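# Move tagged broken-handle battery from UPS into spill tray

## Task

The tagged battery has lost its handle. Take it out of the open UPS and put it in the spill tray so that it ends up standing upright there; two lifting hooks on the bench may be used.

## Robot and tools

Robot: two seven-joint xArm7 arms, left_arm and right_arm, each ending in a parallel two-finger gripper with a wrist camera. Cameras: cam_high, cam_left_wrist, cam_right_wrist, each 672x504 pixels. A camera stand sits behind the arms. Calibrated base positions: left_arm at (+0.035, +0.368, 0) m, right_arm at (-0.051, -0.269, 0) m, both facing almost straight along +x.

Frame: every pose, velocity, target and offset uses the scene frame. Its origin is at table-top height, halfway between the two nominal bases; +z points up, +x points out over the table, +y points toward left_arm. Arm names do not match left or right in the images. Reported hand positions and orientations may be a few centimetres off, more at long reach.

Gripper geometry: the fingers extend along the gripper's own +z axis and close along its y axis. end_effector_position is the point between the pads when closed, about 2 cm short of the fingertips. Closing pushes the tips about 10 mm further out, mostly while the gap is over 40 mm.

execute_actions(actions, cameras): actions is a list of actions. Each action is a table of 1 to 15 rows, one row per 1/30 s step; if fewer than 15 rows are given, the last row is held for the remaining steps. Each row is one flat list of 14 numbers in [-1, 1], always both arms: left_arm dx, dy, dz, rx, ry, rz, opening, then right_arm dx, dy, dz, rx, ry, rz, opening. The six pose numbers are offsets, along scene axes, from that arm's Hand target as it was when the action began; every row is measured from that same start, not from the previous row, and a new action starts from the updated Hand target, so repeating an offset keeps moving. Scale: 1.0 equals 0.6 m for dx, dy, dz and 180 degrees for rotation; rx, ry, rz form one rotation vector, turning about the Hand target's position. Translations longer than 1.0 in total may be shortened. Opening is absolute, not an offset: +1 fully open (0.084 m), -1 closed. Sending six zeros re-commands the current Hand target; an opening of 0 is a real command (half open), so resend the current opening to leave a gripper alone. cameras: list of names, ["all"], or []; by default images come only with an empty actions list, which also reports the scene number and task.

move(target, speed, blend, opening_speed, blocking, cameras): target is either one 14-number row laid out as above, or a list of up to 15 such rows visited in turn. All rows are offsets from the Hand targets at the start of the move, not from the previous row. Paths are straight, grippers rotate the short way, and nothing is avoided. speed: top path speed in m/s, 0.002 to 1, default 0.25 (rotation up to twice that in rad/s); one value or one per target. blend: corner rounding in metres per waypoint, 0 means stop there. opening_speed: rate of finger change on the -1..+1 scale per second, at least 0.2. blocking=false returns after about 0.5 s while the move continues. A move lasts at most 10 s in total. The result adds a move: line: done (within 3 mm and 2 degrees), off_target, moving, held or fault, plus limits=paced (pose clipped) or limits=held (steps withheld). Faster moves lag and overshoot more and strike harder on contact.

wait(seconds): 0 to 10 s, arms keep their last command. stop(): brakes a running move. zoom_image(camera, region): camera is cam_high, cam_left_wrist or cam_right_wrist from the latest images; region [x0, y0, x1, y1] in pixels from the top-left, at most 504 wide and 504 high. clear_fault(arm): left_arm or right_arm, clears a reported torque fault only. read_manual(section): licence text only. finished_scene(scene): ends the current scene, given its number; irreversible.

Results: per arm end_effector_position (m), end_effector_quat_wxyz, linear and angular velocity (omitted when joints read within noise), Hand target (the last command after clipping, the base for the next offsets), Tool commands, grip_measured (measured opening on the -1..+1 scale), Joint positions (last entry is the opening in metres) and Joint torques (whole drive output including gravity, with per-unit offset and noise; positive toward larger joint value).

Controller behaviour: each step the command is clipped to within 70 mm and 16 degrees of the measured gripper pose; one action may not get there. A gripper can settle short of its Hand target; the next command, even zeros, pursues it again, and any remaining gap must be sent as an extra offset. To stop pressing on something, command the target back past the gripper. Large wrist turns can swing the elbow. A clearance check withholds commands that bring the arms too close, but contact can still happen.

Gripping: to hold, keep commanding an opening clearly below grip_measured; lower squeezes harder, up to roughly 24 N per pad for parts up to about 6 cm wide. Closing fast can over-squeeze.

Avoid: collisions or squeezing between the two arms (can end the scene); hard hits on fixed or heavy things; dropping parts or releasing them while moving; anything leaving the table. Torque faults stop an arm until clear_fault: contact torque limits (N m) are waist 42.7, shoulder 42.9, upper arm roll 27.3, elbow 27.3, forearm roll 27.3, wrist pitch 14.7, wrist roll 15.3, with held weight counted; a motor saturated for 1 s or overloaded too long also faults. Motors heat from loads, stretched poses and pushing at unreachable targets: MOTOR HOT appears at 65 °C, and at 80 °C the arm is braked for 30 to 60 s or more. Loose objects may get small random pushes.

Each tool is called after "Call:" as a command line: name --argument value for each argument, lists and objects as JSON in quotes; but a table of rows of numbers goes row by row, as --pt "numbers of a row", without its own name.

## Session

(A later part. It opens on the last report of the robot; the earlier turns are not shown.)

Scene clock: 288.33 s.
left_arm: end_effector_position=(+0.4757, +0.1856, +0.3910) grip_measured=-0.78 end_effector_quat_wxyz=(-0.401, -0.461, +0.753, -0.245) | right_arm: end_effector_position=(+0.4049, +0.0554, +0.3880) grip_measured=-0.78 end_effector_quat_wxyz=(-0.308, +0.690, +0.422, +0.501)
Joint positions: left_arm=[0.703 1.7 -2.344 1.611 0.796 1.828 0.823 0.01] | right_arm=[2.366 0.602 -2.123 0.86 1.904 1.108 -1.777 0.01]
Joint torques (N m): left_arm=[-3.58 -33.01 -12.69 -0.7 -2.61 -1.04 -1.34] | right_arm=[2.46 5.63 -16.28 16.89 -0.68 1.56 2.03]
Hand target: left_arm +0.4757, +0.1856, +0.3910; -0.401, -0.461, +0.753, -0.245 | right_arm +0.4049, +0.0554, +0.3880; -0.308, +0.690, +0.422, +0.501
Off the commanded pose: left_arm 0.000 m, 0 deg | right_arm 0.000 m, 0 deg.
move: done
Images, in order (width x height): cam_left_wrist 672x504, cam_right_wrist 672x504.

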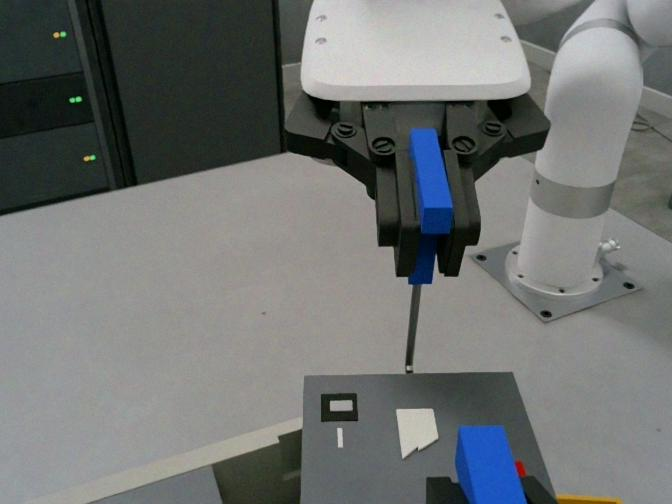

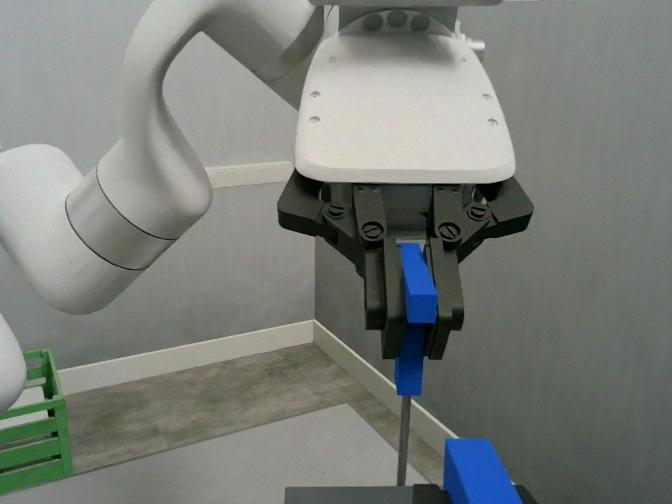

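Call:
move --target '[0,0,-0.0267,0,0,0,-1,0,0,-0.0267,0,0,0,-1]' --speed 0.05

Call:
move --target '[0,0,0,0,0,0,-1,0.003,0.0059,0,0,0,0,-1]' --speed 0.02 --cameras '["cam_left_wrist","cam_right_wrist"]'

Call:
move --target '[0,0,0,0,0,0,-1,0.003,0.0059,0,0,0,0,-1]' --speed 0.02 --cameras '["cam_left_wrist","cam_right_wrist"]'

Scene clock: 291.33 s.
left_arm: end_effector_position=(+0.4757, +0.1855, +0.3750) grip_measured=-0.78 end_effector_quat_wxyz=(-0.401, -0.461, +0.753, -0.245) | right_arm: end_effector_position=(+0.4049, +0.0554, +0.3720) grip_measured=-0.78 end_effector_quat_wxyz=(-0.308, +0.690, +0.422, +0.501)
Joint positions: left_arm=[0.719 1.737 -2.329 1.573 0.814 1.818 0.831 0.01] | right_arm=[2.357 0.59 -2.094 0.837 1.931 1.1 -1.821 0.01]
Joint torques (N m): left_arm=[3.67 -23.27 -9.21 -7.14 0.1 -3.98 1.24] | right_arm=[-2.7 -6.59 -11.25 10.81 1.79 -1.52 -2.05]
Hand target: left_arm +0.4757, +0.1856, +0.3750; -0.401, -0.461, +0.753, -0.245 | right_arm +0.4049, +0.0554, +0.3720; -0.308, +0.690, +0.422, +0.501
Off the commanded pose: left_arm 0.000 m, 0 deg | right_arm 0.000 m, 0 deg.
move: done

Scene clock: 292.07 s.
left_arm: end_effector_position=(+0.4757, +0.1856, +0.3750) grip_measured=-0.78 end_effector_quat_wxyz=(-0.401, -0.461, +0.753, -0.245) | right_arm: end_effector_position=(+0.4067, +0.0589, +0.3720) grip_measured=-0.78 end_effector_quat_wxyz=(-0.308, +0.690, +0.423, +0.501)
Joint positions: left_arm=[0.719 1.737 -2.329 1.573 0.814 1.818 0.831 0.01] | right_arm=[2.349 0.583 -2.079 0.847 1.935 1.09 -1.821 0.01]
Joint torques (N m): left_arm=[3.57 -23.17 -9.22 -7.03 0.14 -4.01 1.21] | right_arm=[-2.83 -6.7 -11.18 16.71 1.83 -1.52 1.18]
Hand target: left_arm +0.4757, +0.1856, +0.3750; -0.401, -0.461, +0.753, -0.245 | right_arm +0.4067, +0.0589, +0.3720; -0.308, +0.690, +0.422, +0.501
Off the commanded pose: left_arm 0.000 m, 0 deg | right_arm 0.000 m, 0 deg.
move: done
Images, in order (width x height): cam_left_wrist 672x504, cam_right_wrist 672x504.

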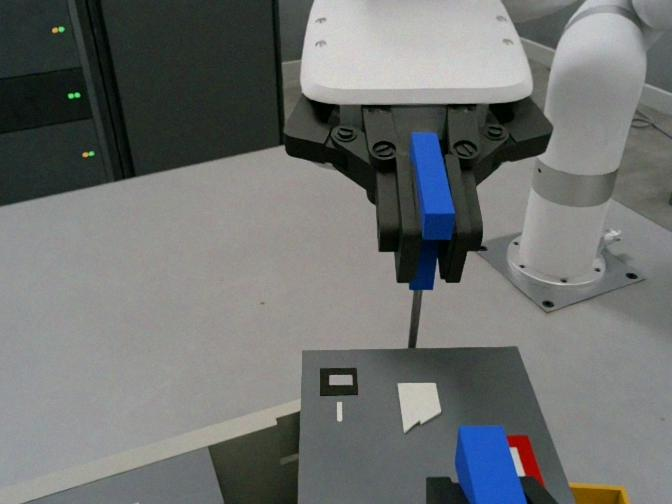

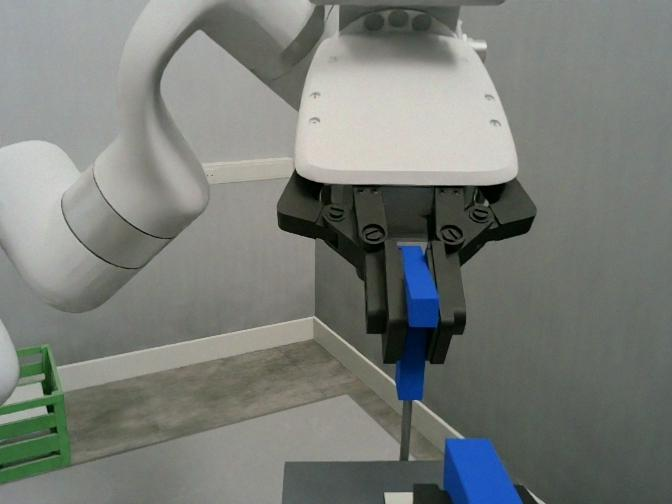

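Scene clock: 292.80 s.
left_arm: end_effector_position=(+0.4757, +0.1856, +0.3750) grip_measured=-0.78 end_effector_quat_wxyz=(-0.401, -0.461, +0.753, -0.245) | right_arm: end_effector_position=(+0.4085, +0.0624, +0.3720) grip_measured=-0.78 end_effector_quat_wxyz=(-0.308, +0.690, +0.422, +0.501)
Joint positions: left_arm=[0.719 1.737 -2.329 1.573 0.814 1.818 0.831 0.01] | right_arm=[2.341 0.577 -2.063 0.858 1.938 1.08 -1.82 0.01]
Joint torques (N m): left_arm=[3.59 -23.21 -9.18 -7.15 0.13 -4.03 1.25] | right_arm=[-2.96 -6.91 -11.3 16.59 1.88 -1.63 2.03]
Hand target: left_arm +0.4757, +0.1856, +0.3750; -0.401, -0.461, +0.753, -0.245 | right_arm +0.4085, +0.0625, +0.3720; -0.308, +0.690, +0.422, +0.501
Off the commanded pose: left_arm 0.000 m, 0 deg | right_arm 0.000 m, 0 deg.
move: done
Images, in order (width x height): cam_left_wrist 672x504, cam_right_wrist 672x504.

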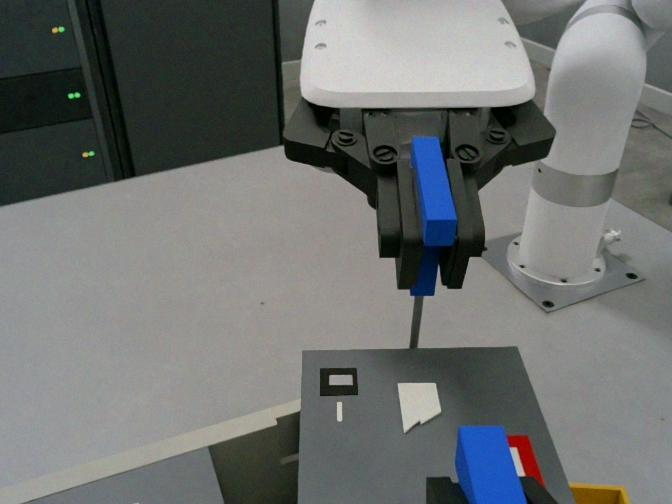

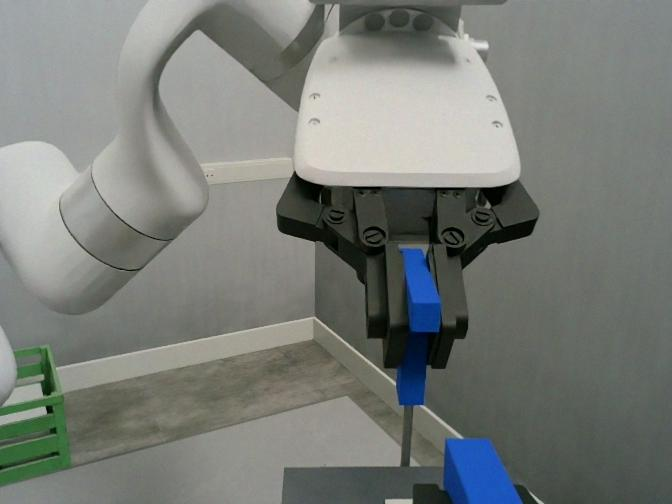

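Call:
move --target '[0,0,0,0,0,0,-1,0.003,0.0059,0,0,0,0,-1]' --speed 0.02 --cameras '["cam_left_wrist"]'

Call:
move --target '[0,0,0,0,0,0,-1,0.003,0.0059,0,0,0,0,-1]' --speed 0.02 --cameras '["cam_left_wrist"]'

Scene clock: 293.97 s.
left_arm: end_effector_position=(+0.4757, +0.1856, +0.3750) grip_measured=-0.78 end_effector_quat_wxyz=(-0.401, -0.461, +0.753, -0.245) | right_arm: end_effector_position=(+0.4103, +0.0660, +0.3720) grip_measured=-0.78 end_effector_quat_wxyz=(-0.308, +0.690, +0.422, +0.501)
Joint positions: left_arm=[0.719 1.737 -2.329 1.573 0.814 1.818 0.831 0.01] | right_arm=[2.332 0.571 -2.047 0.869 1.941 1.07 -1.82 0.01]
Joint torques (N m): left_arm=[3.58 -23.35 -9.06 -7.03 0.08 -4.02 1.23] | right_arm=[-1.64 -6.98 -9.41 18.52 2.24 -0.76 1.99]
Hand target: left_arm +0.4757, +0.1856, +0.3750; -0.401, -0.461, +0.753, -0.245 | right_arm +0.4103, +0.0660, +0.3720; -0.308, +0.690, +0.422, +0.501
Off the commanded pose: left_arm 0.000 m, 0 deg | right_arm 0.000 m, 0 deg.
move: done
Images, in order (width x height): cam_left_wrist 672x504.

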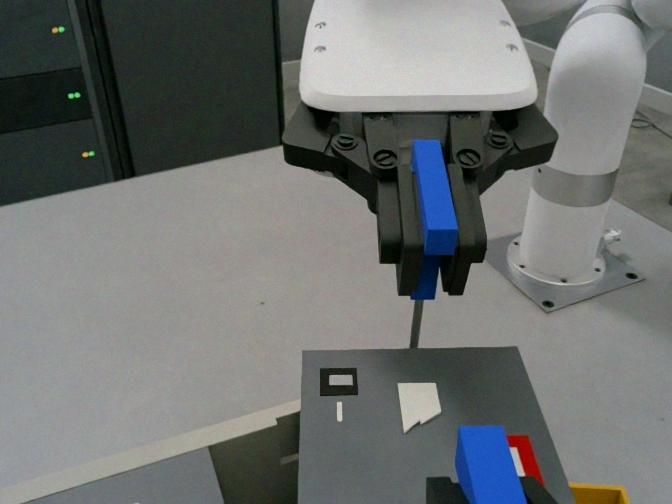

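Scene clock: 294.70 s.
left_arm: end_effector_position=(+0.4757, +0.1856, +0.3750) grip_measured=-0.78 end_effector_quat_wxyz=(-0.401, -0.461, +0.753, -0.245) | right_arm: end_effector_position=(+0.4121, +0.0695, +0.3720) grip_measured=-0.78 end_effector_quat_wxyz=(-0.308, +0.690, +0.422, +0.501)
Joint positions: left_arm=[0.719 1.737 -2.329 1.573 0.814 1.818 0.831 0.01] | right_arm=[2.323 0.565 -2.03 0.88 1.944 1.061 -1.82 0.01]
Joint torques (N m): left_arm=[3.54 -23.2 -9.12 -7.12 0.06 -4.1 1.25] | right_arm=[-1.8 -7 -9.27 18.27 2.25 -0.92 2.03]
Hand target: left_arm +0.4757, +0.1856, +0.3750; -0.401, -0.461, +0.753, -0.245 | right_arm +0.4121, +0.0695, +0.3720; -0.308, +0.690, +0.422, +0.501
Off the commanded pose: left_arm 0.000 m, 0 deg | right_arm 0.000 m, 0 deg.
move: done
Images, in order (width x height): cam_left_wrist 672x504.

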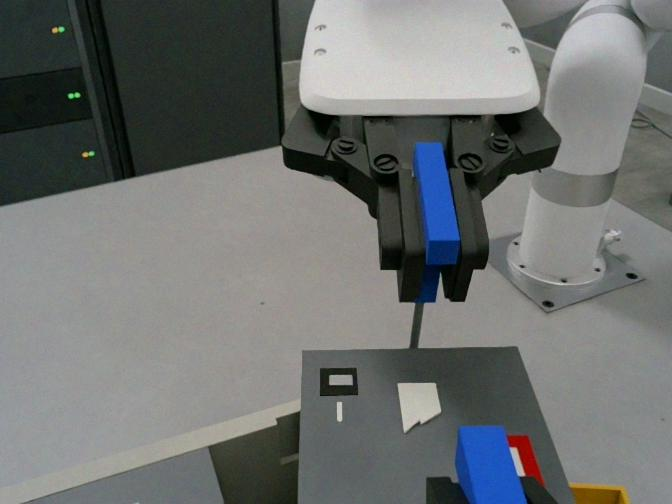

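Call:
move --target '[-0.003,-0.0059,0,0,0,0,-1,0,0,0,0,0,0,-1]' --speed 0.02 --cameras '["cam_right_wrist"]'

Call:
move --target '[-0.003,-0.0059,0,0,0,0,-1,0,0,0,0,0,0,-1]' --speed 0.02 --cameras '["cam_left_wrist","cam_right_wrist"]'

Scene clock: 296.63 s.
left_arm: end_effector_position=(+0.4739, +0.1821, +0.3750) grip_measured=-0.78 end_effector_quat_wxyz=(-0.401, -0.461, +0.753, -0.245) | right_arm: end_effector_position=(+0.4121, +0.0695, +0.3720) grip_measured=-0.78 end_effector_quat_wxyz=(-0.308, +0.690, +0.422, +0.501)
Joint positions: left_arm=[0.717 1.74 -2.328 1.563 0.815 1.81 0.826 0.01] | right_arm=[2.323 0.565 -2.03 0.88 1.944 1.061 -1.82 0.01]
Joint torques (N m): left_arm=[-4.96 -23.38 -9.1 -8.33 -0.55 -4.69 -1.27] | right_arm=[-1.74 -7.13 -9.5 18.39 2.29 -0.93 1.76]
Hand target: left_arm +0.4739, +0.1820, +0.3750; -0.401, -0.461, +0.753, -0.245 | right_arm +0.4121, +0.0695, +0.3720; -0.308, +0.690, +0.422, +0.501
Off the commanded pose: left_arm 0.000 m, 0 deg | right_arm 0.000 m, 0 deg.
move: done
Images, in order (width x height): cam_right_wrist 672x504.

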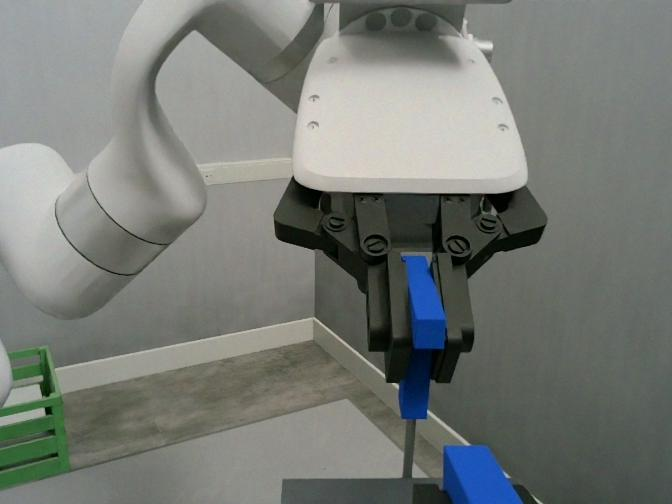

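Scene clock: 297.33 s.
left_arm: end_effector_position=(+0.4721, +0.1785, +0.3750) grip_measured=-0.78 end_effector_quat_wxyz=(-0.401, -0.461, +0.753, -0.245) | right_arm: end_effector_position=(+0.4121, +0.0695, +0.3720) grip_measured=-0.78 end_effector_quat_wxyz=(-0.308, +0.690, +0.422, +0.501)
Joint positions: left_arm=[0.715 1.742 -2.326 1.553 0.817 1.803 0.819 0.01] | right_arm=[2.323 0.565 -2.03 0.88 1.944 1.061 -1.82 0.01]
Joint torques (N m): left_arm=[-5.18 -23.2 -9.02 -7.99 -0.48 -4.72 -1.34] | right_arm=[-1.69 -7 -9.56 18.4 2.22 -0.92 1.74]
Hand target: left_arm +0.4721, +0.1785, +0.3750; -0.401, -0.461, +0.753, -0.245 | right_arm +0.4121, +0.0695, +0.3720; -0.308, +0.690, +0.422, +0.501
Off the commanded pose: left_arm 0.000 m, 0 deg | right_arm 0.000 m, 0 deg.
move: done
Images, in order (width x height): cam_left_wrist 672x504, cam_right_wrist 672x504.

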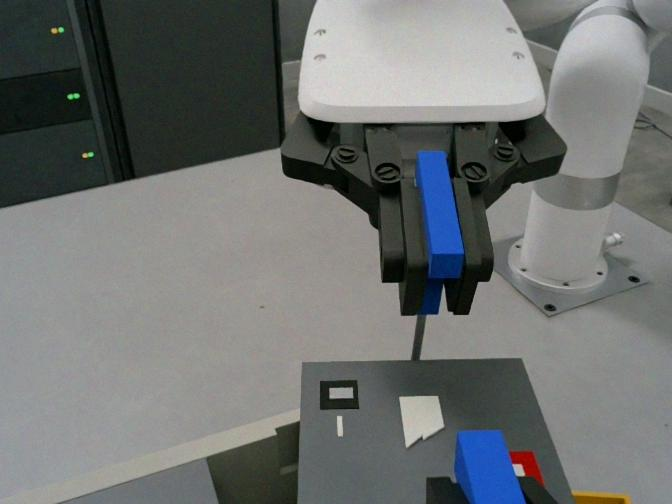

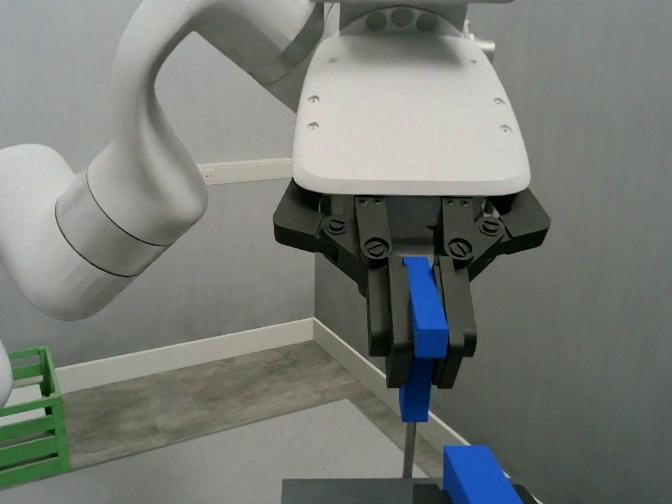

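Call:
move --target '[0.0068,0.0134,0,-0.0297,0.0151,0,-1,-0.003,-0.0059,0,0.0149,-0.0076,0,-1]' --speed 0.03 --cameras '["cam_left_wrist","cam_right_wrist"]'

Scene clock: 300.37 s.
left_arm: end_effector_position=(+0.4762, +0.1865, +0.3750) grip_measured=-0.78 end_effector_quat_wxyz=(-0.439, -0.448, +0.731, -0.269) | right_arm: end_effector_position=(+0.4103, +0.0660, +0.3720) grip_measured=-0.78 end_effector_quat_wxyz=(-0.319, +0.676, +0.414, +0.519)
Joint positions: left_arm=[0.726 1.81 -2.337 1.551 0.786 1.778 0.831 0.01] | right_arm=[2.339 0.558 -2.046 0.846 2.008 1.082 -1.881 0.01]
Joint torques (N m): left_arm=[3.51 -23.19 -12.63 -7.98 -2.59 -3.97 1.18] | right_arm=[3.24 -6.84 -13.44 11.25 2.1 2.33 -2.27]
Hand target: left_arm +0.4762, +0.1865, +0.3750; -0.439, -0.448, +0.731, -0.269 | right_arm +0.4103, +0.0660, +0.3720; -0.319, +0.676, +0.414, +0.519
Off the commanded pose: left_arm 0.000 m, 0 deg | right_arm 0.000 m, 0 deg.
move: done
Images, in order (width x height): cam_left_wrist 672x504, cam_right_wrist 672x504.

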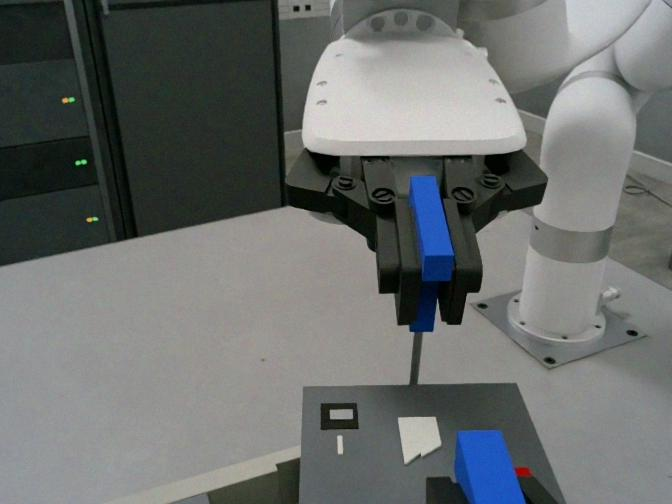

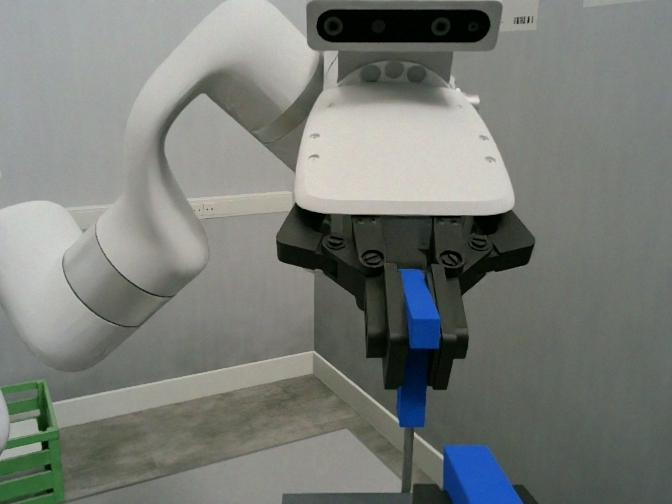

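Call:
move --target '[-0.0023,-0.0045,0,0,0,0,-1,0.0023,0.0045,0,0,0,0,-1]' --speed 0.02

Call:
move --target '[-0.0015,-0.003,0.01,0,0,0,-1,0,0,0,0,0,0,-1]' --speed 0.02

Call:
move --target '[0,0,0.0067,0,0,0,-1,0,0,0,0,0,0,-1]' --speed 0.02 --cameras '["cam_left_wrist","cam_right_wrist"]'

Scene clock: 301.53 s.
left_arm: end_effector_position=(+0.4748, +0.1838, +0.3750) grip_measured=-0.78 end_effector_quat_wxyz=(-0.439, -0.448, +0.731, -0.269) | right_arm: end_effector_position=(+0.4117, +0.0687, +0.3720) grip_measured=-0.78 end_effector_quat_wxyz=(-0.319, +0.676, +0.414, +0.519)
Joint positions: left_arm=[0.724 1.812 -2.336 1.543 0.788 1.771 0.827 0.01] | right_arm=[2.332 0.553 -2.033 0.854 2.011 1.075 -1.881 0.01]
Joint torques (N m): left_arm=[-4.96 -23.05 -7.99 -9.06 -0.19 -4.22 -1.2] | right_arm=[-1.83 -6.63 -9.05 18.53 2.34 -0.8 -2.14]
Hand target: left_arm +0.4748, +0.1838, +0.3750; -0.439, -0.448, +0.731, -0.269 | right_arm +0.4117, +0.0687, +0.3720; -0.319, +0.676, +0.414, +0.519
Off the commanded pose: left_arm 0.000 m, 0 deg | right_arm 0.000 m, 0 deg.
move: done

Scene clock: 302.27 s.
left_arm: end_effector_position=(+0.4739, +0.1820, +0.3810) grip_measured=-0.78 end_effector_quat_wxyz=(-0.439, -0.448, +0.731, -0.269) | right_arm: end_effector_position=(+0.4117, +0.0687, +0.3720) grip_measured=-0.78 end_effector_quat_wxyz=(-0.319, +0.676, +0.414, +0.519)
Joint positions: left_arm=[0.718 1.8 -2.341 1.55 0.782 1.769 0.82 0.01] | right_arm=[2.332 0.553 -2.033 0.854 2.011 1.075 -1.881 0.01]
Joint torques (N m): left_arm=[-4.89 -33.15 -12.41 -2.59 -3.06 -4.43 -1.24] | right_arm=[-1.84 -6.83 -9.09 18.7 2.28 -0.73 -2.18]
Hand target: left_arm +0.4739, +0.1820, +0.3810; -0.439, -0.448, +0.731, -0.269 | right_arm +0.4117, +0.0687, +0.3720; -0.319, +0.676, +0.414, +0.519
Off the commanded pose: left_arm 0.000 m, 0 deg | right_arm 0.000 m, 0 deg.
move: done

Scene clock: 302.97 s.
left_arm: end_effector_position=(+0.4739, +0.1820, +0.3851) grip_measured=-0.78 end_effector_quat_wxyz=(-0.439, -0.448, +0.731, -0.269) | right_arm: end_effector_position=(+0.4117, +0.0687, +0.3720) grip_measured=-0.78 end_effector_quat_wxyz=(-0.319, +0.676, +0.414, +0.519)
Joint positions: left_arm=[0.714 1.791 -2.345 1.559 0.777 1.771 0.817 0.01] | right_arm=[2.332 0.553 -2.033 0.854 2.011 1.075 -1.881 0.01]
Joint torques (N m): left_arm=[-4.22 -33.11 -12.15 -1.98 -2.72 -1.27 -1.27] | right_arm=[0.49 -6.39 -14.1 14.05 1.38 0.19 -1.66]
Hand target: left_arm +0.4739, +0.1820, +0.3850; -0.439, -0.448, +0.731, -0.269 | right_arm +0.4117, +0.0687, +0.3720; -0.319, +0.676, +0.414, +0.519
Off the commanded pose: left_arm 0.000 m, 0 deg | right_arm 0.000 m, 0 deg.
move: done
Images, in order (width x height): cam_left_wrist 672x504, cam_right_wrist 672x504.

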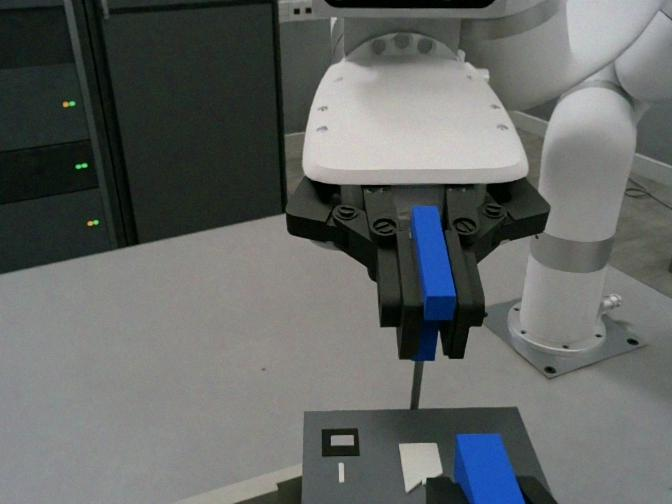

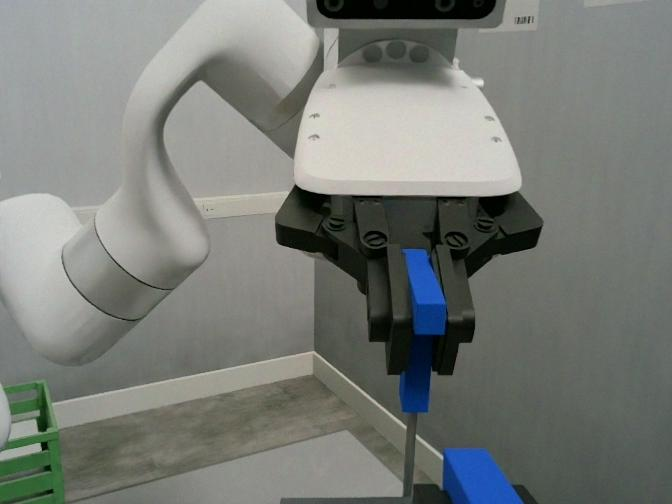

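Call:
move --target '[0,0,0.0067,0,0,0,-1,0,0,0,0,0,0,-1]' --speed 0.02

Call:
move --target '[0,0,0.0067,0,0,0,-1,0,0,0,0,0,0,-1]' --speed 0.02 --cameras '["cam_left_wrist","cam_right_wrist"]'

Scene clock: 304.20 s.
left_arm: end_effector_position=(+0.4739, +0.1820, +0.3890) grip_measured=-0.78 end_effector_quat_wxyz=(-0.439, -0.448, +0.731, -0.269) | right_arm: end_effector_position=(+0.4117, +0.0687, +0.3720) grip_measured=-0.78 end_effector_quat_wxyz=(-0.319, +0.676, +0.414, +0.519)
Joint positions: left_arm=[0.71 1.781 -2.348 1.567 0.773 1.773 0.815 0.01] | right_arm=[2.332 0.553 -2.033 0.854 2.011 1.075 -1.881 0.01]
Joint torques (N m): left_arm=[-4.08 -33.3 -12.58 -2.01 -2.89 -1.14 -1.26] | right_arm=[2.41 -6.77 -15.84 11.83 0.15 1.55 -0.94]
Hand target: left_arm +0.4739, +0.1820, +0.3890; -0.439, -0.448, +0.731, -0.269 | right_arm +0.4117, +0.0687, +0.3720; -0.319, +0.676, +0.414, +0.519
Off the commanded pose: left_arm 0.000 m, 0 deg | right_arm 0.000 m, 0 deg.
move: done

Scene clock: 304.90 s.
left_arm: end_effector_position=(+0.4739, +0.1820, +0.3930) grip_measured=-0.78 end_effector_quat_wxyz=(-0.439, -0.448, +0.731, -0.269) | right_arm: end_effector_position=(+0.4117, +0.0687, +0.3720) grip_measured=-0.78 end_effector_quat_wxyz=(-0.319, +0.676, +0.414, +0.519)
Joint positions: left_arm=[0.706 1.772 -2.352 1.576 0.768 1.774 0.812 0.01] | right_arm=[2.332 0.553 -2.033 0.854 2.011 1.075 -1.881 0.01]
Joint torques (N m): left_arm=[-4.01 -33.42 -12.59 -1.88 -2.75 -1.14 -1.3] | right_arm=[2.43 -6.88 -15.77 11.84 -0.02 1.63 -0.9]
Hand target: left_arm +0.4739, +0.1820, +0.3930; -0.439, -0.448, +0.731, -0.269 | right_arm +0.4117, +0.0687, +0.3720; -0.319, +0.676, +0.414, +0.519
Off the commanded pose: left_arm 0.000 m, 0 deg | right_arm 0.000 m, 0 deg.
move: done
Images, in order (width x height): cam_left_wrist 672x504, cam_right_wrist 672x504.

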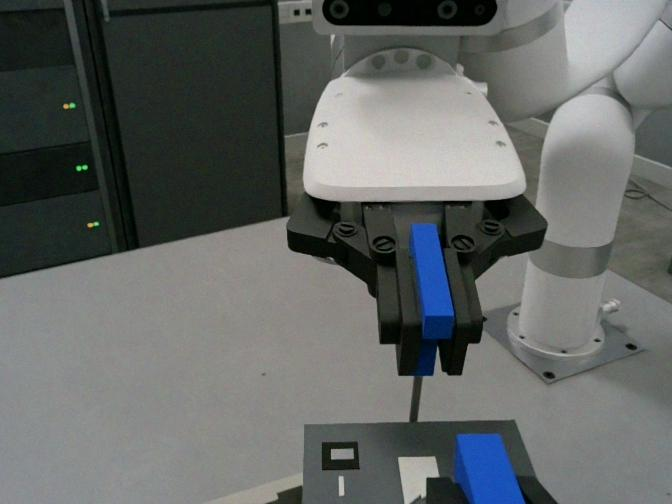

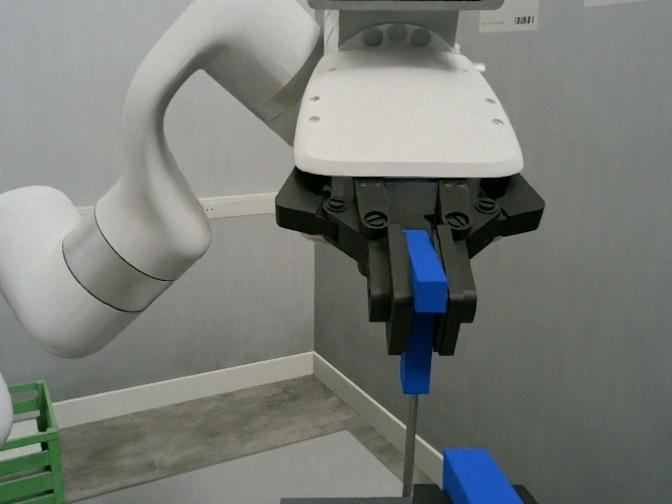

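Call:
move --target '[0,0,0.0117,0,0,0,-1,0,0,0.05,0,0,0,-1]' --speed 0.04 --cameras '["cam_left_wrist","cam_right_wrist"]'

Scene clock: 306.53 s.
left_arm: end_effector_position=(+0.4739, +0.1820, +0.4001) grip_measured=-0.78 end_effector_quat_wxyz=(-0.439, -0.448, +0.731, -0.269) | right_arm: end_effector_position=(+0.4117, +0.0687, +0.4020) grip_measured=-0.78 end_effector_quat_wxyz=(-0.319, +0.676, +0.414, +0.519)
Joint positions: left_arm=[0.699 1.755 -2.359 1.592 0.761 1.777 0.808 0.01] | right_arm=[2.353 0.578 -2.088 0.896 1.96 1.086 -1.797 0.01]
Joint torques (N m): left_arm=[-3.98 -33.7 -12.49 -1.81 -2.82 -1.12 -1.31] | right_arm=[2.39 5.34 -16.29 16.98 -0.7 1.69 2.04]
Hand target: left_arm +0.4739, +0.1820, +0.4001; -0.439, -0.448, +0.731, -0.269 | right_arm +0.4117, +0.0687, +0.4020; -0.319, +0.676, +0.414, +0.519
Off the commanded pose: left_arm 0.000 m, 0 deg | right_arm 0.000 m, 0 deg.
move: done
Images, in order (width x height): cam_left_wrist 672x504, cam_right_wrist 672x504.

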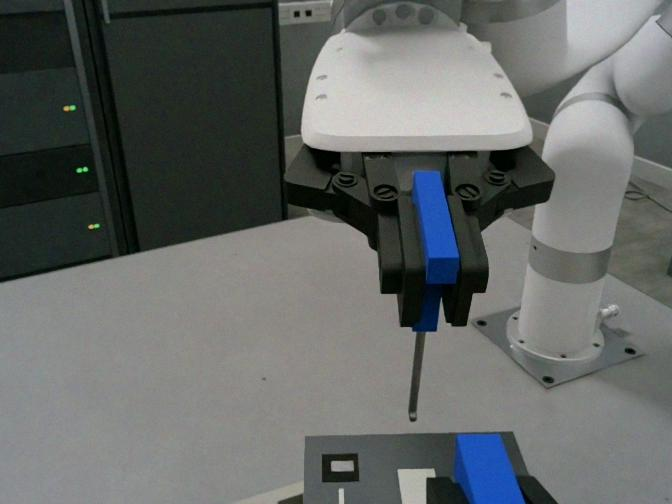

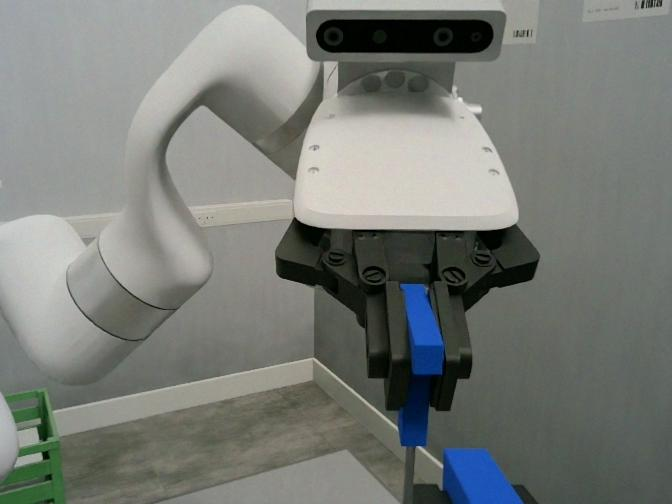

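Call:
move --target '[0.004,0.008,0.03,0,0,0,-1,-0.003,-0.006,0,0,0,0,-1]' --speed 0.04 --cameras '["cam_left_wrist","cam_right_wrist"]'

Call:
zoom_image --camera "cam_right_wrist" --region '[270, 330, 540, 504]'

Call:
zoom_image --camera "cam_left_wrist" --region '[280, 330, 550, 504]'

Scene clock: 308.67 s.
left_arm: end_effector_position=(+0.4763, +0.1868, +0.4180) grip_measured=-0.78 end_effector_quat_wxyz=(-0.439, -0.448, +0.731, -0.269) | right_arm: end_effector_position=(+0.4099, +0.0651, +0.4020) grip_measured=-0.78 end_effector_quat_wxyz=(-0.319, +0.676, +0.414, +0.519)
Joint positions: left_arm=[0.684 1.709 -2.377 1.649 0.739 1.798 0.805 0.01] | right_arm=[2.361 0.584 -2.104 0.885 1.957 1.096 -1.797 0.01]
Joint torques (N m): left_arm=[-3.17 -34.06 -12.41 -0.86 -2.66 -0.86 -1.24] | right_arm=[2.56 5.47 -16.14 11.01 -0.61 1.69 2.05]
Hand target: left_arm +0.4763, +0.1868, +0.4181; -0.439, -0.448, +0.731, -0.269 | right_arm +0.4099, +0.0651, +0.4020; -0.319, +0.676, +0.414, +0.519
Off the commanded pose: left_arm 0.000 m, 0 deg | right_arm 0.000 m, 0 deg.
move: done
Images, in order (width x height): cam_left_wrist 672x504, cam_right_wrist 672x504.

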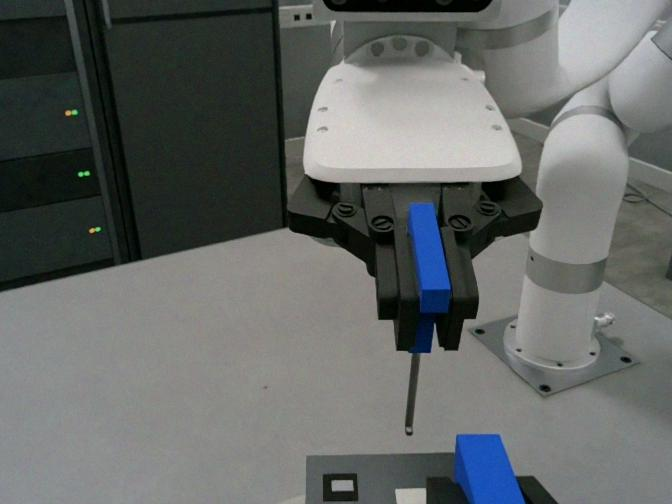

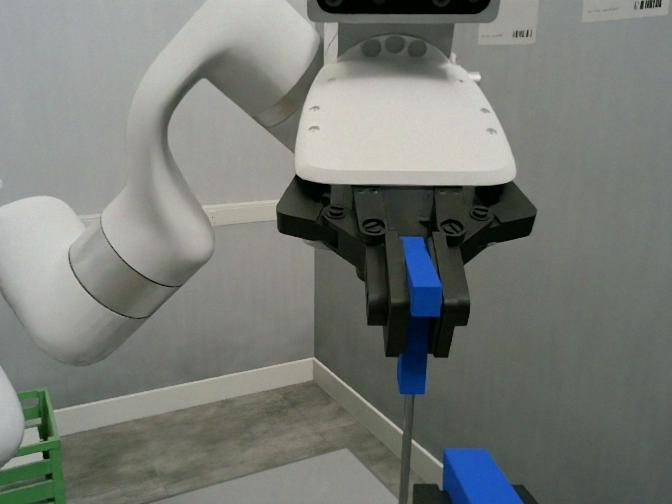

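Scaled by 1.867 from the camera's 672x504 image, which has a finer 960x720 frame.

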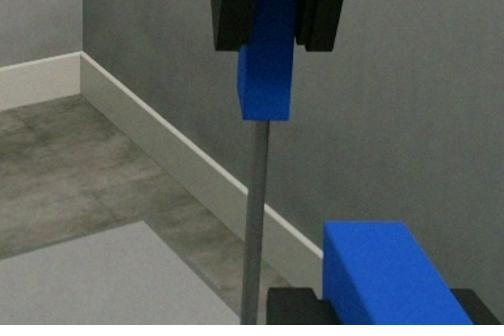

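Scaled by 1.867 from the camera's 672x504 image, which has a finer 960x720 frame.

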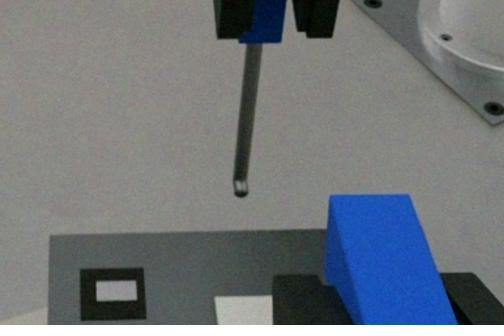

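Call:
move --target '[0,0,0.03,0,0,0,-1,-0.019,-0.0372,0.005,0.0693,-0.0353,0,-1]' --speed 0.06 --cameras '["cam_left_wrist","cam_right_wrist"]'

Call:
zoom_image --camera "cam_right_wrist" --region '[270, 330, 540, 504]'

Call:
zoom_image --camera "cam_left_wrist" --region '[280, 330, 550, 504]'

Scene clock: 313.00 s.
left_arm: end_effector_position=(+0.4763, +0.1868, +0.4361) grip_measured=-0.78 end_effector_quat_wxyz=(-0.439, -0.448, +0.731, -0.269) | right_arm: end_effector_position=(+0.3985, +0.0428, +0.4050) grip_measured=-0.78 end_effector_quat_wxyz=(-0.367, +0.608, +0.372, +0.598)
Joint positions: left_arm=[0.665 1.664 -2.391 1.696 0.721 1.809 0.795 0.01] | right_arm=[2.43 0.558 -2.185 0.721 2.218 1.242 -2.042 0.01]
Joint torques (N m): left_arm=[-3.42 -34.2 -12.13 -0.96 -2.53 -0.84 -1.35] | right_arm=[2.26 -4.82 -14.39 10.96 2.12 2.59 -2.08]
Hand target: left_arm +0.4763, +0.1868, +0.4361; -0.439, -0.448, +0.731, -0.269 | right_arm +0.3985, +0.0428, +0.4050; -0.367, +0.608, +0.372, +0.598
Off the commanded pose: left_arm 0.000 m, 0 deg | right_arm 0.000 m, 0 deg.
move: done
Images, in order (width x height): cam_left_wrist 672x504, cam_right_wrist 672x504.

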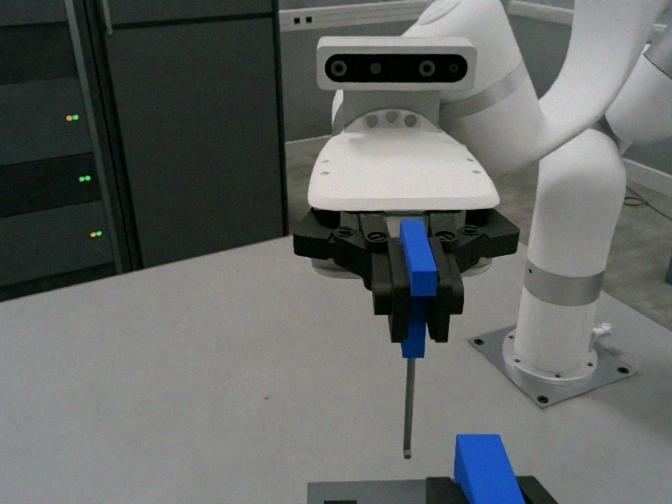

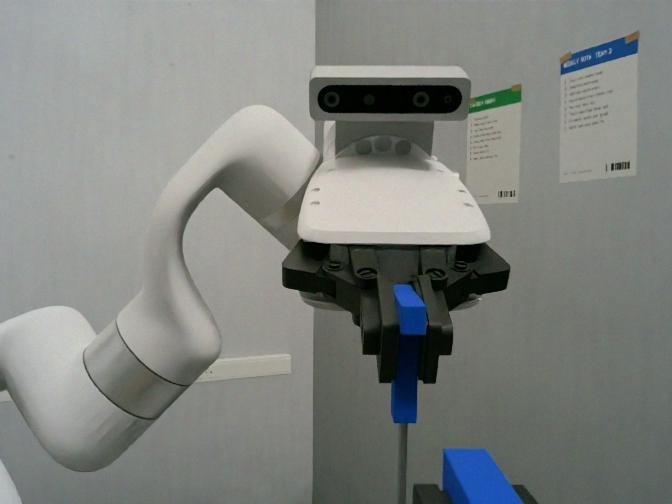

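Scaled by 1.867 from the camera's 672x504 image, which has a finer 960x720 frame.

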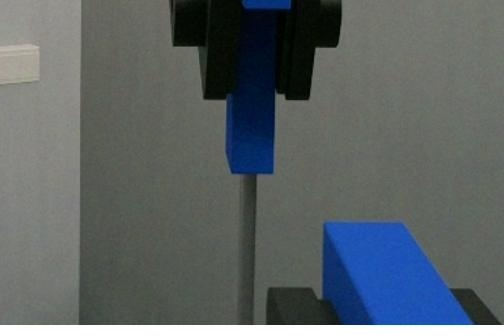

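Scaled by 1.867 from the camera's 672x504 image, which has a finer 960x720 frame.

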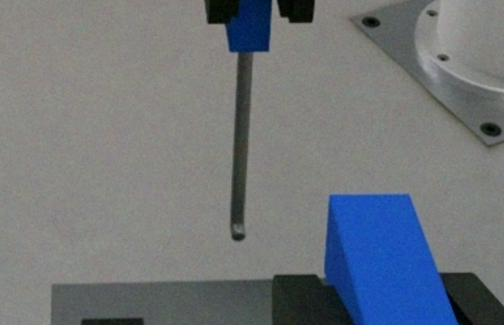

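Call:
move --target '[0,0,0,0,0,0,-1,0,0,0,0,0,0,-1]' --speed 0.06 --cameras '["cam_high"]'

Call:
zoom_image --camera "cam_high" --region '[340, 150, 500, 280]'

Scene clock: 314.40 s.
left_arm: end_effector_position=(+0.4763, +0.1868, +0.4361) grip_measured=-0.78 end_effector_quat_wxyz=(-0.439, -0.448, +0.731, -0.269) | right_arm: end_effector_position=(+0.3985, +0.0428, +0.4050) grip_measured=-0.78 end_effector_quat_wxyz=(-0.367, +0.608, +0.372, +0.598)
Joint positions: left_arm=[0.665 1.664 -2.391 1.696 0.721 1.809 0.795 0.01] | right_arm=[2.43 0.558 -2.185 0.721 2.218 1.242 -2.042 0.01]
Joint torques (N m): left_arm=[-3.19 -33.98 -11.95 -0.98 -2.55 -0.85 -1.27] | right_arm=[2.33 -4.9 -14.18 11.01 2.13 2.5 -2.09]
Hand target: left_arm +0.4763, +0.1868, +0.4361; -0.439, -0.448, +0.731, -0.269 | right_arm +0.3985, +0.0428, +0.4050; -0.367, +0.608, +0.372, +0.598
Off the commanded pose: left_arm 0.000 m, 0 deg | right_arm 0.000 m, 0 deg.
move: done
Images, in order (width x height): cam_high 672x504.

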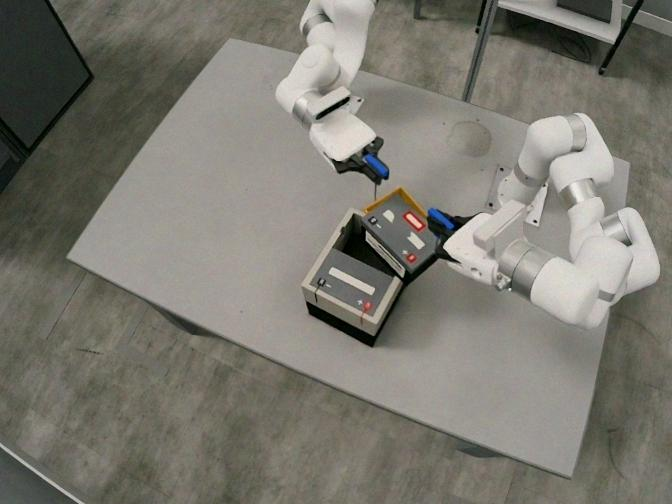

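Scaled by 3.150 from the camera's 672x504 image, which has a finer 960x720 frame.

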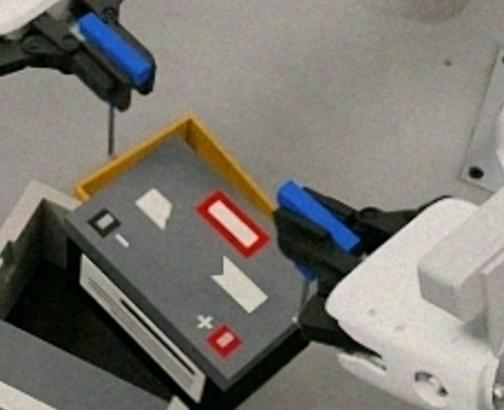

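Call:
move --target '[0,0,0.055,0,0,0,-1,0,0,0,0,0,0,-1]' --speed 0.08 --cameras '["cam_right_wrist"]'

Call:
zoom_image --camera "cam_right_wrist" --region '[270, 330, 540, 504]'

Scene clock: 315.80 s.
left_arm: end_effector_position=(+0.4763, +0.1868, +0.4690) grip_measured=-0.78 end_effector_quat_wxyz=(-0.439, -0.448, +0.731, -0.269) | right_arm: end_effector_position=(+0.3985, +0.0428, +0.4050) grip_measured=-0.78 end_effector_quat_wxyz=(-0.367, +0.608, +0.372, +0.598)
Joint positions: left_arm=[0.629 1.578 -2.414 1.795 0.69 1.834 0.782 0.01] | right_arm=[2.43 0.558 -2.185 0.721 2.218 1.242 -2.042 0.01]
Joint torques (N m): left_arm=[-3.31 -34.41 -11.61 -0.86 -2.52 -0.81 -1.18] | right_arm=[2.45 -4.87 -14.27 11.07 1.97 2.54 -2.07]
Hand target: left_arm +0.4763, +0.1868, +0.4691; -0.439, -0.448, +0.731, -0.269 | right_arm +0.3985, +0.0428, +0.4050; -0.367, +0.608, +0.372, +0.598
Off the commanded pose: left_arm 0.000 m, 0 deg | right_arm 0.000 m, 0 deg.
move: done
Images, in order (width x height): cam_right_wrist 672x504.

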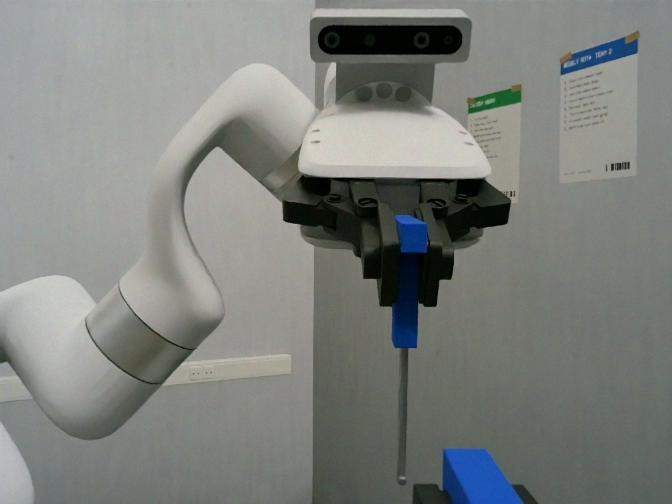

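Scaled by 1.867 from the camera's 672x504 image, which has a finer 960x720 frame.

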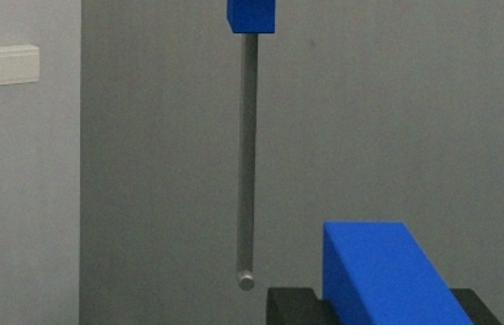

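Call:
move --target '[0.0149,0.0293,0,-0.0544,0.0277,0,-1,0,0,0,0,0,0,-1]' --speed 0.08 --cameras '["cam_left_wrist","cam_right_wrist"]'

Call:
zoom_image --camera "cam_right_wrist" --region '[270, 330, 540, 504]'

Scene clock: 319.03 s.
left_arm: end_effector_position=(+0.4852, +0.2044, +0.4691) grip_measured=-0.78 end_effector_quat_wxyz=(-0.507, -0.420, +0.686, -0.310) | right_arm: end_effector_position=(+0.3985, +0.0428, +0.4050) grip_measured=-0.78 end_effector_quat_wxyz=(-0.367, +0.608, +0.372, +0.598)
Joint positions: left_arm=[0.647 1.711 -2.444 1.755 0.637 1.765 0.784 0.01] | right_arm=[2.43 0.558 -2.185 0.721 2.218 1.242 -2.042 0.01]
Joint torques (N m): left_arm=[3.78 -25.57 -11.34 -8.72 -2.66 -3.74 1.21] | right_arm=[2.47 -4.84 -14.15 11.05 1.96 2.56 -2.03]
Hand target: left_arm +0.4852, +0.2044, +0.4691; -0.507, -0.420, +0.686, -0.310 | right_arm +0.3985, +0.0428, +0.4050; -0.367, +0.608, +0.372, +0.598
Off the commanded pose: left_arm 0.000 m, 0 deg | right_arm 0.000 m, 0 deg.
move: done
Images, in order (width x height): cam_left_wrist 672x504, cam_right_wrist 672x504.

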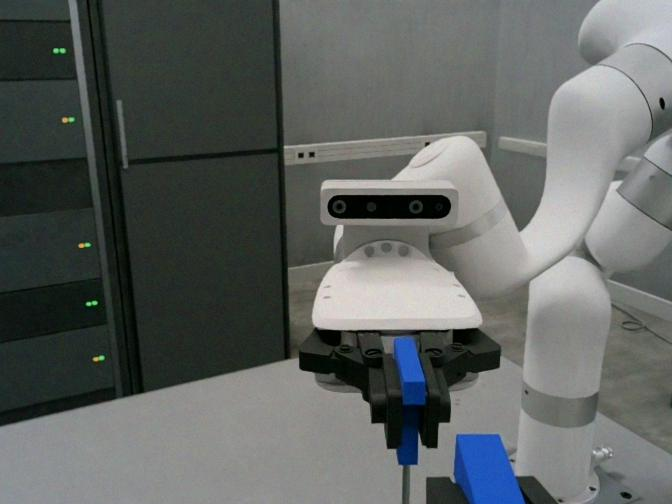

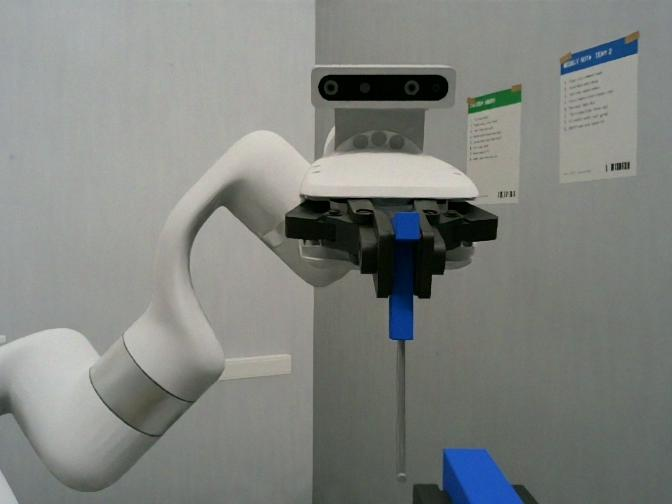

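Scaled by 1.867 from the camera's 672x504 image, which has a finer 960x720 frame.

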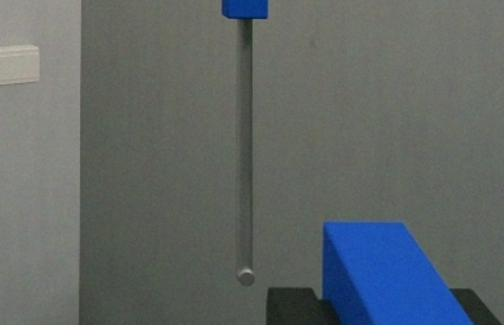

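Call:
move --pt "0 0 -0.1568 0 0 0 -1 0 0 -0.0508 0 0 0 -1" --pt "-0.0038 -0.0074 -0.1568 0 0 0 -1 0.0106 0.0208 -0.0508 0 0 0 -1" --speed 0.08 --cameras '["cam_left_wrist","cam_right_wrist"]'

Scene clock: 322.80 s.
left_arm: end_effector_position=(+0.4829, +0.2000, +0.3750) grip_measured=-0.78 end_effector_quat_wxyz=(-0.507, -0.420, +0.686, -0.310) | right_arm: end_effector_position=(+0.4048, +0.0552, +0.3745) grip_measured=-0.78 end_effector_quat_wxyz=(-0.367, +0.608, +0.372, +0.598)
Joint positions: left_arm=[0.733 1.938 -2.361 1.545 0.734 1.733 0.846 0.01] | right_arm=[2.384 0.477 -2.078 0.724 2.268 1.211 -2.149 0.01]
Joint torques (N m): left_arm=[-3.28 -23.98 -8.32 -9.77 -0.04 -3.68 -1.24] | right_arm=[-2.5 -5.01 -7.36 17.73 2.19 -0.15 -2.25]
Hand target: left_arm +0.4829, +0.2000, +0.3750; -0.507, -0.420, +0.686, -0.310 | right_arm +0.4048, +0.0553, +0.3745; -0.367, +0.608, +0.372, +0.598
Off the commanded pose: left_arm 0.000 m, 0 deg | right_arm 0.000 m, 0 deg.
move: done
Images, in order (width x height): cam_left_wrist 672x504, cam_right_wrist 672x504.

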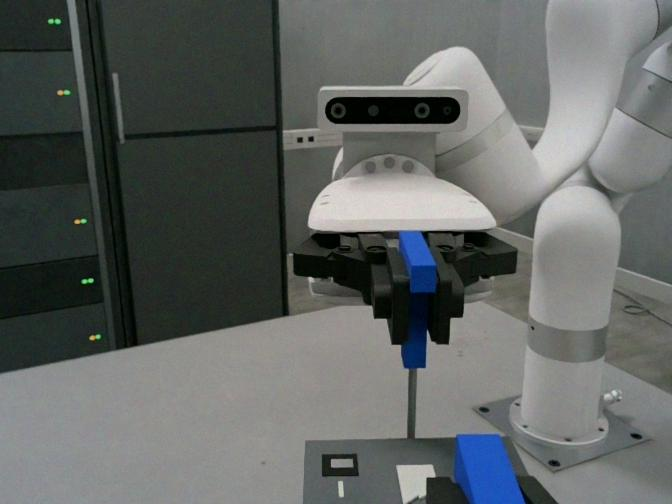

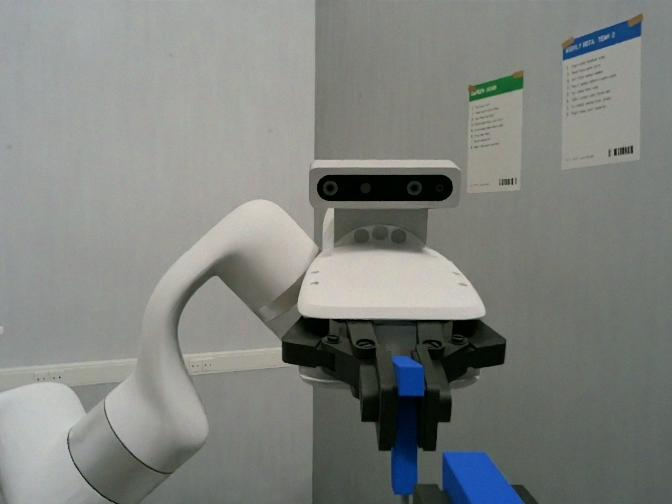

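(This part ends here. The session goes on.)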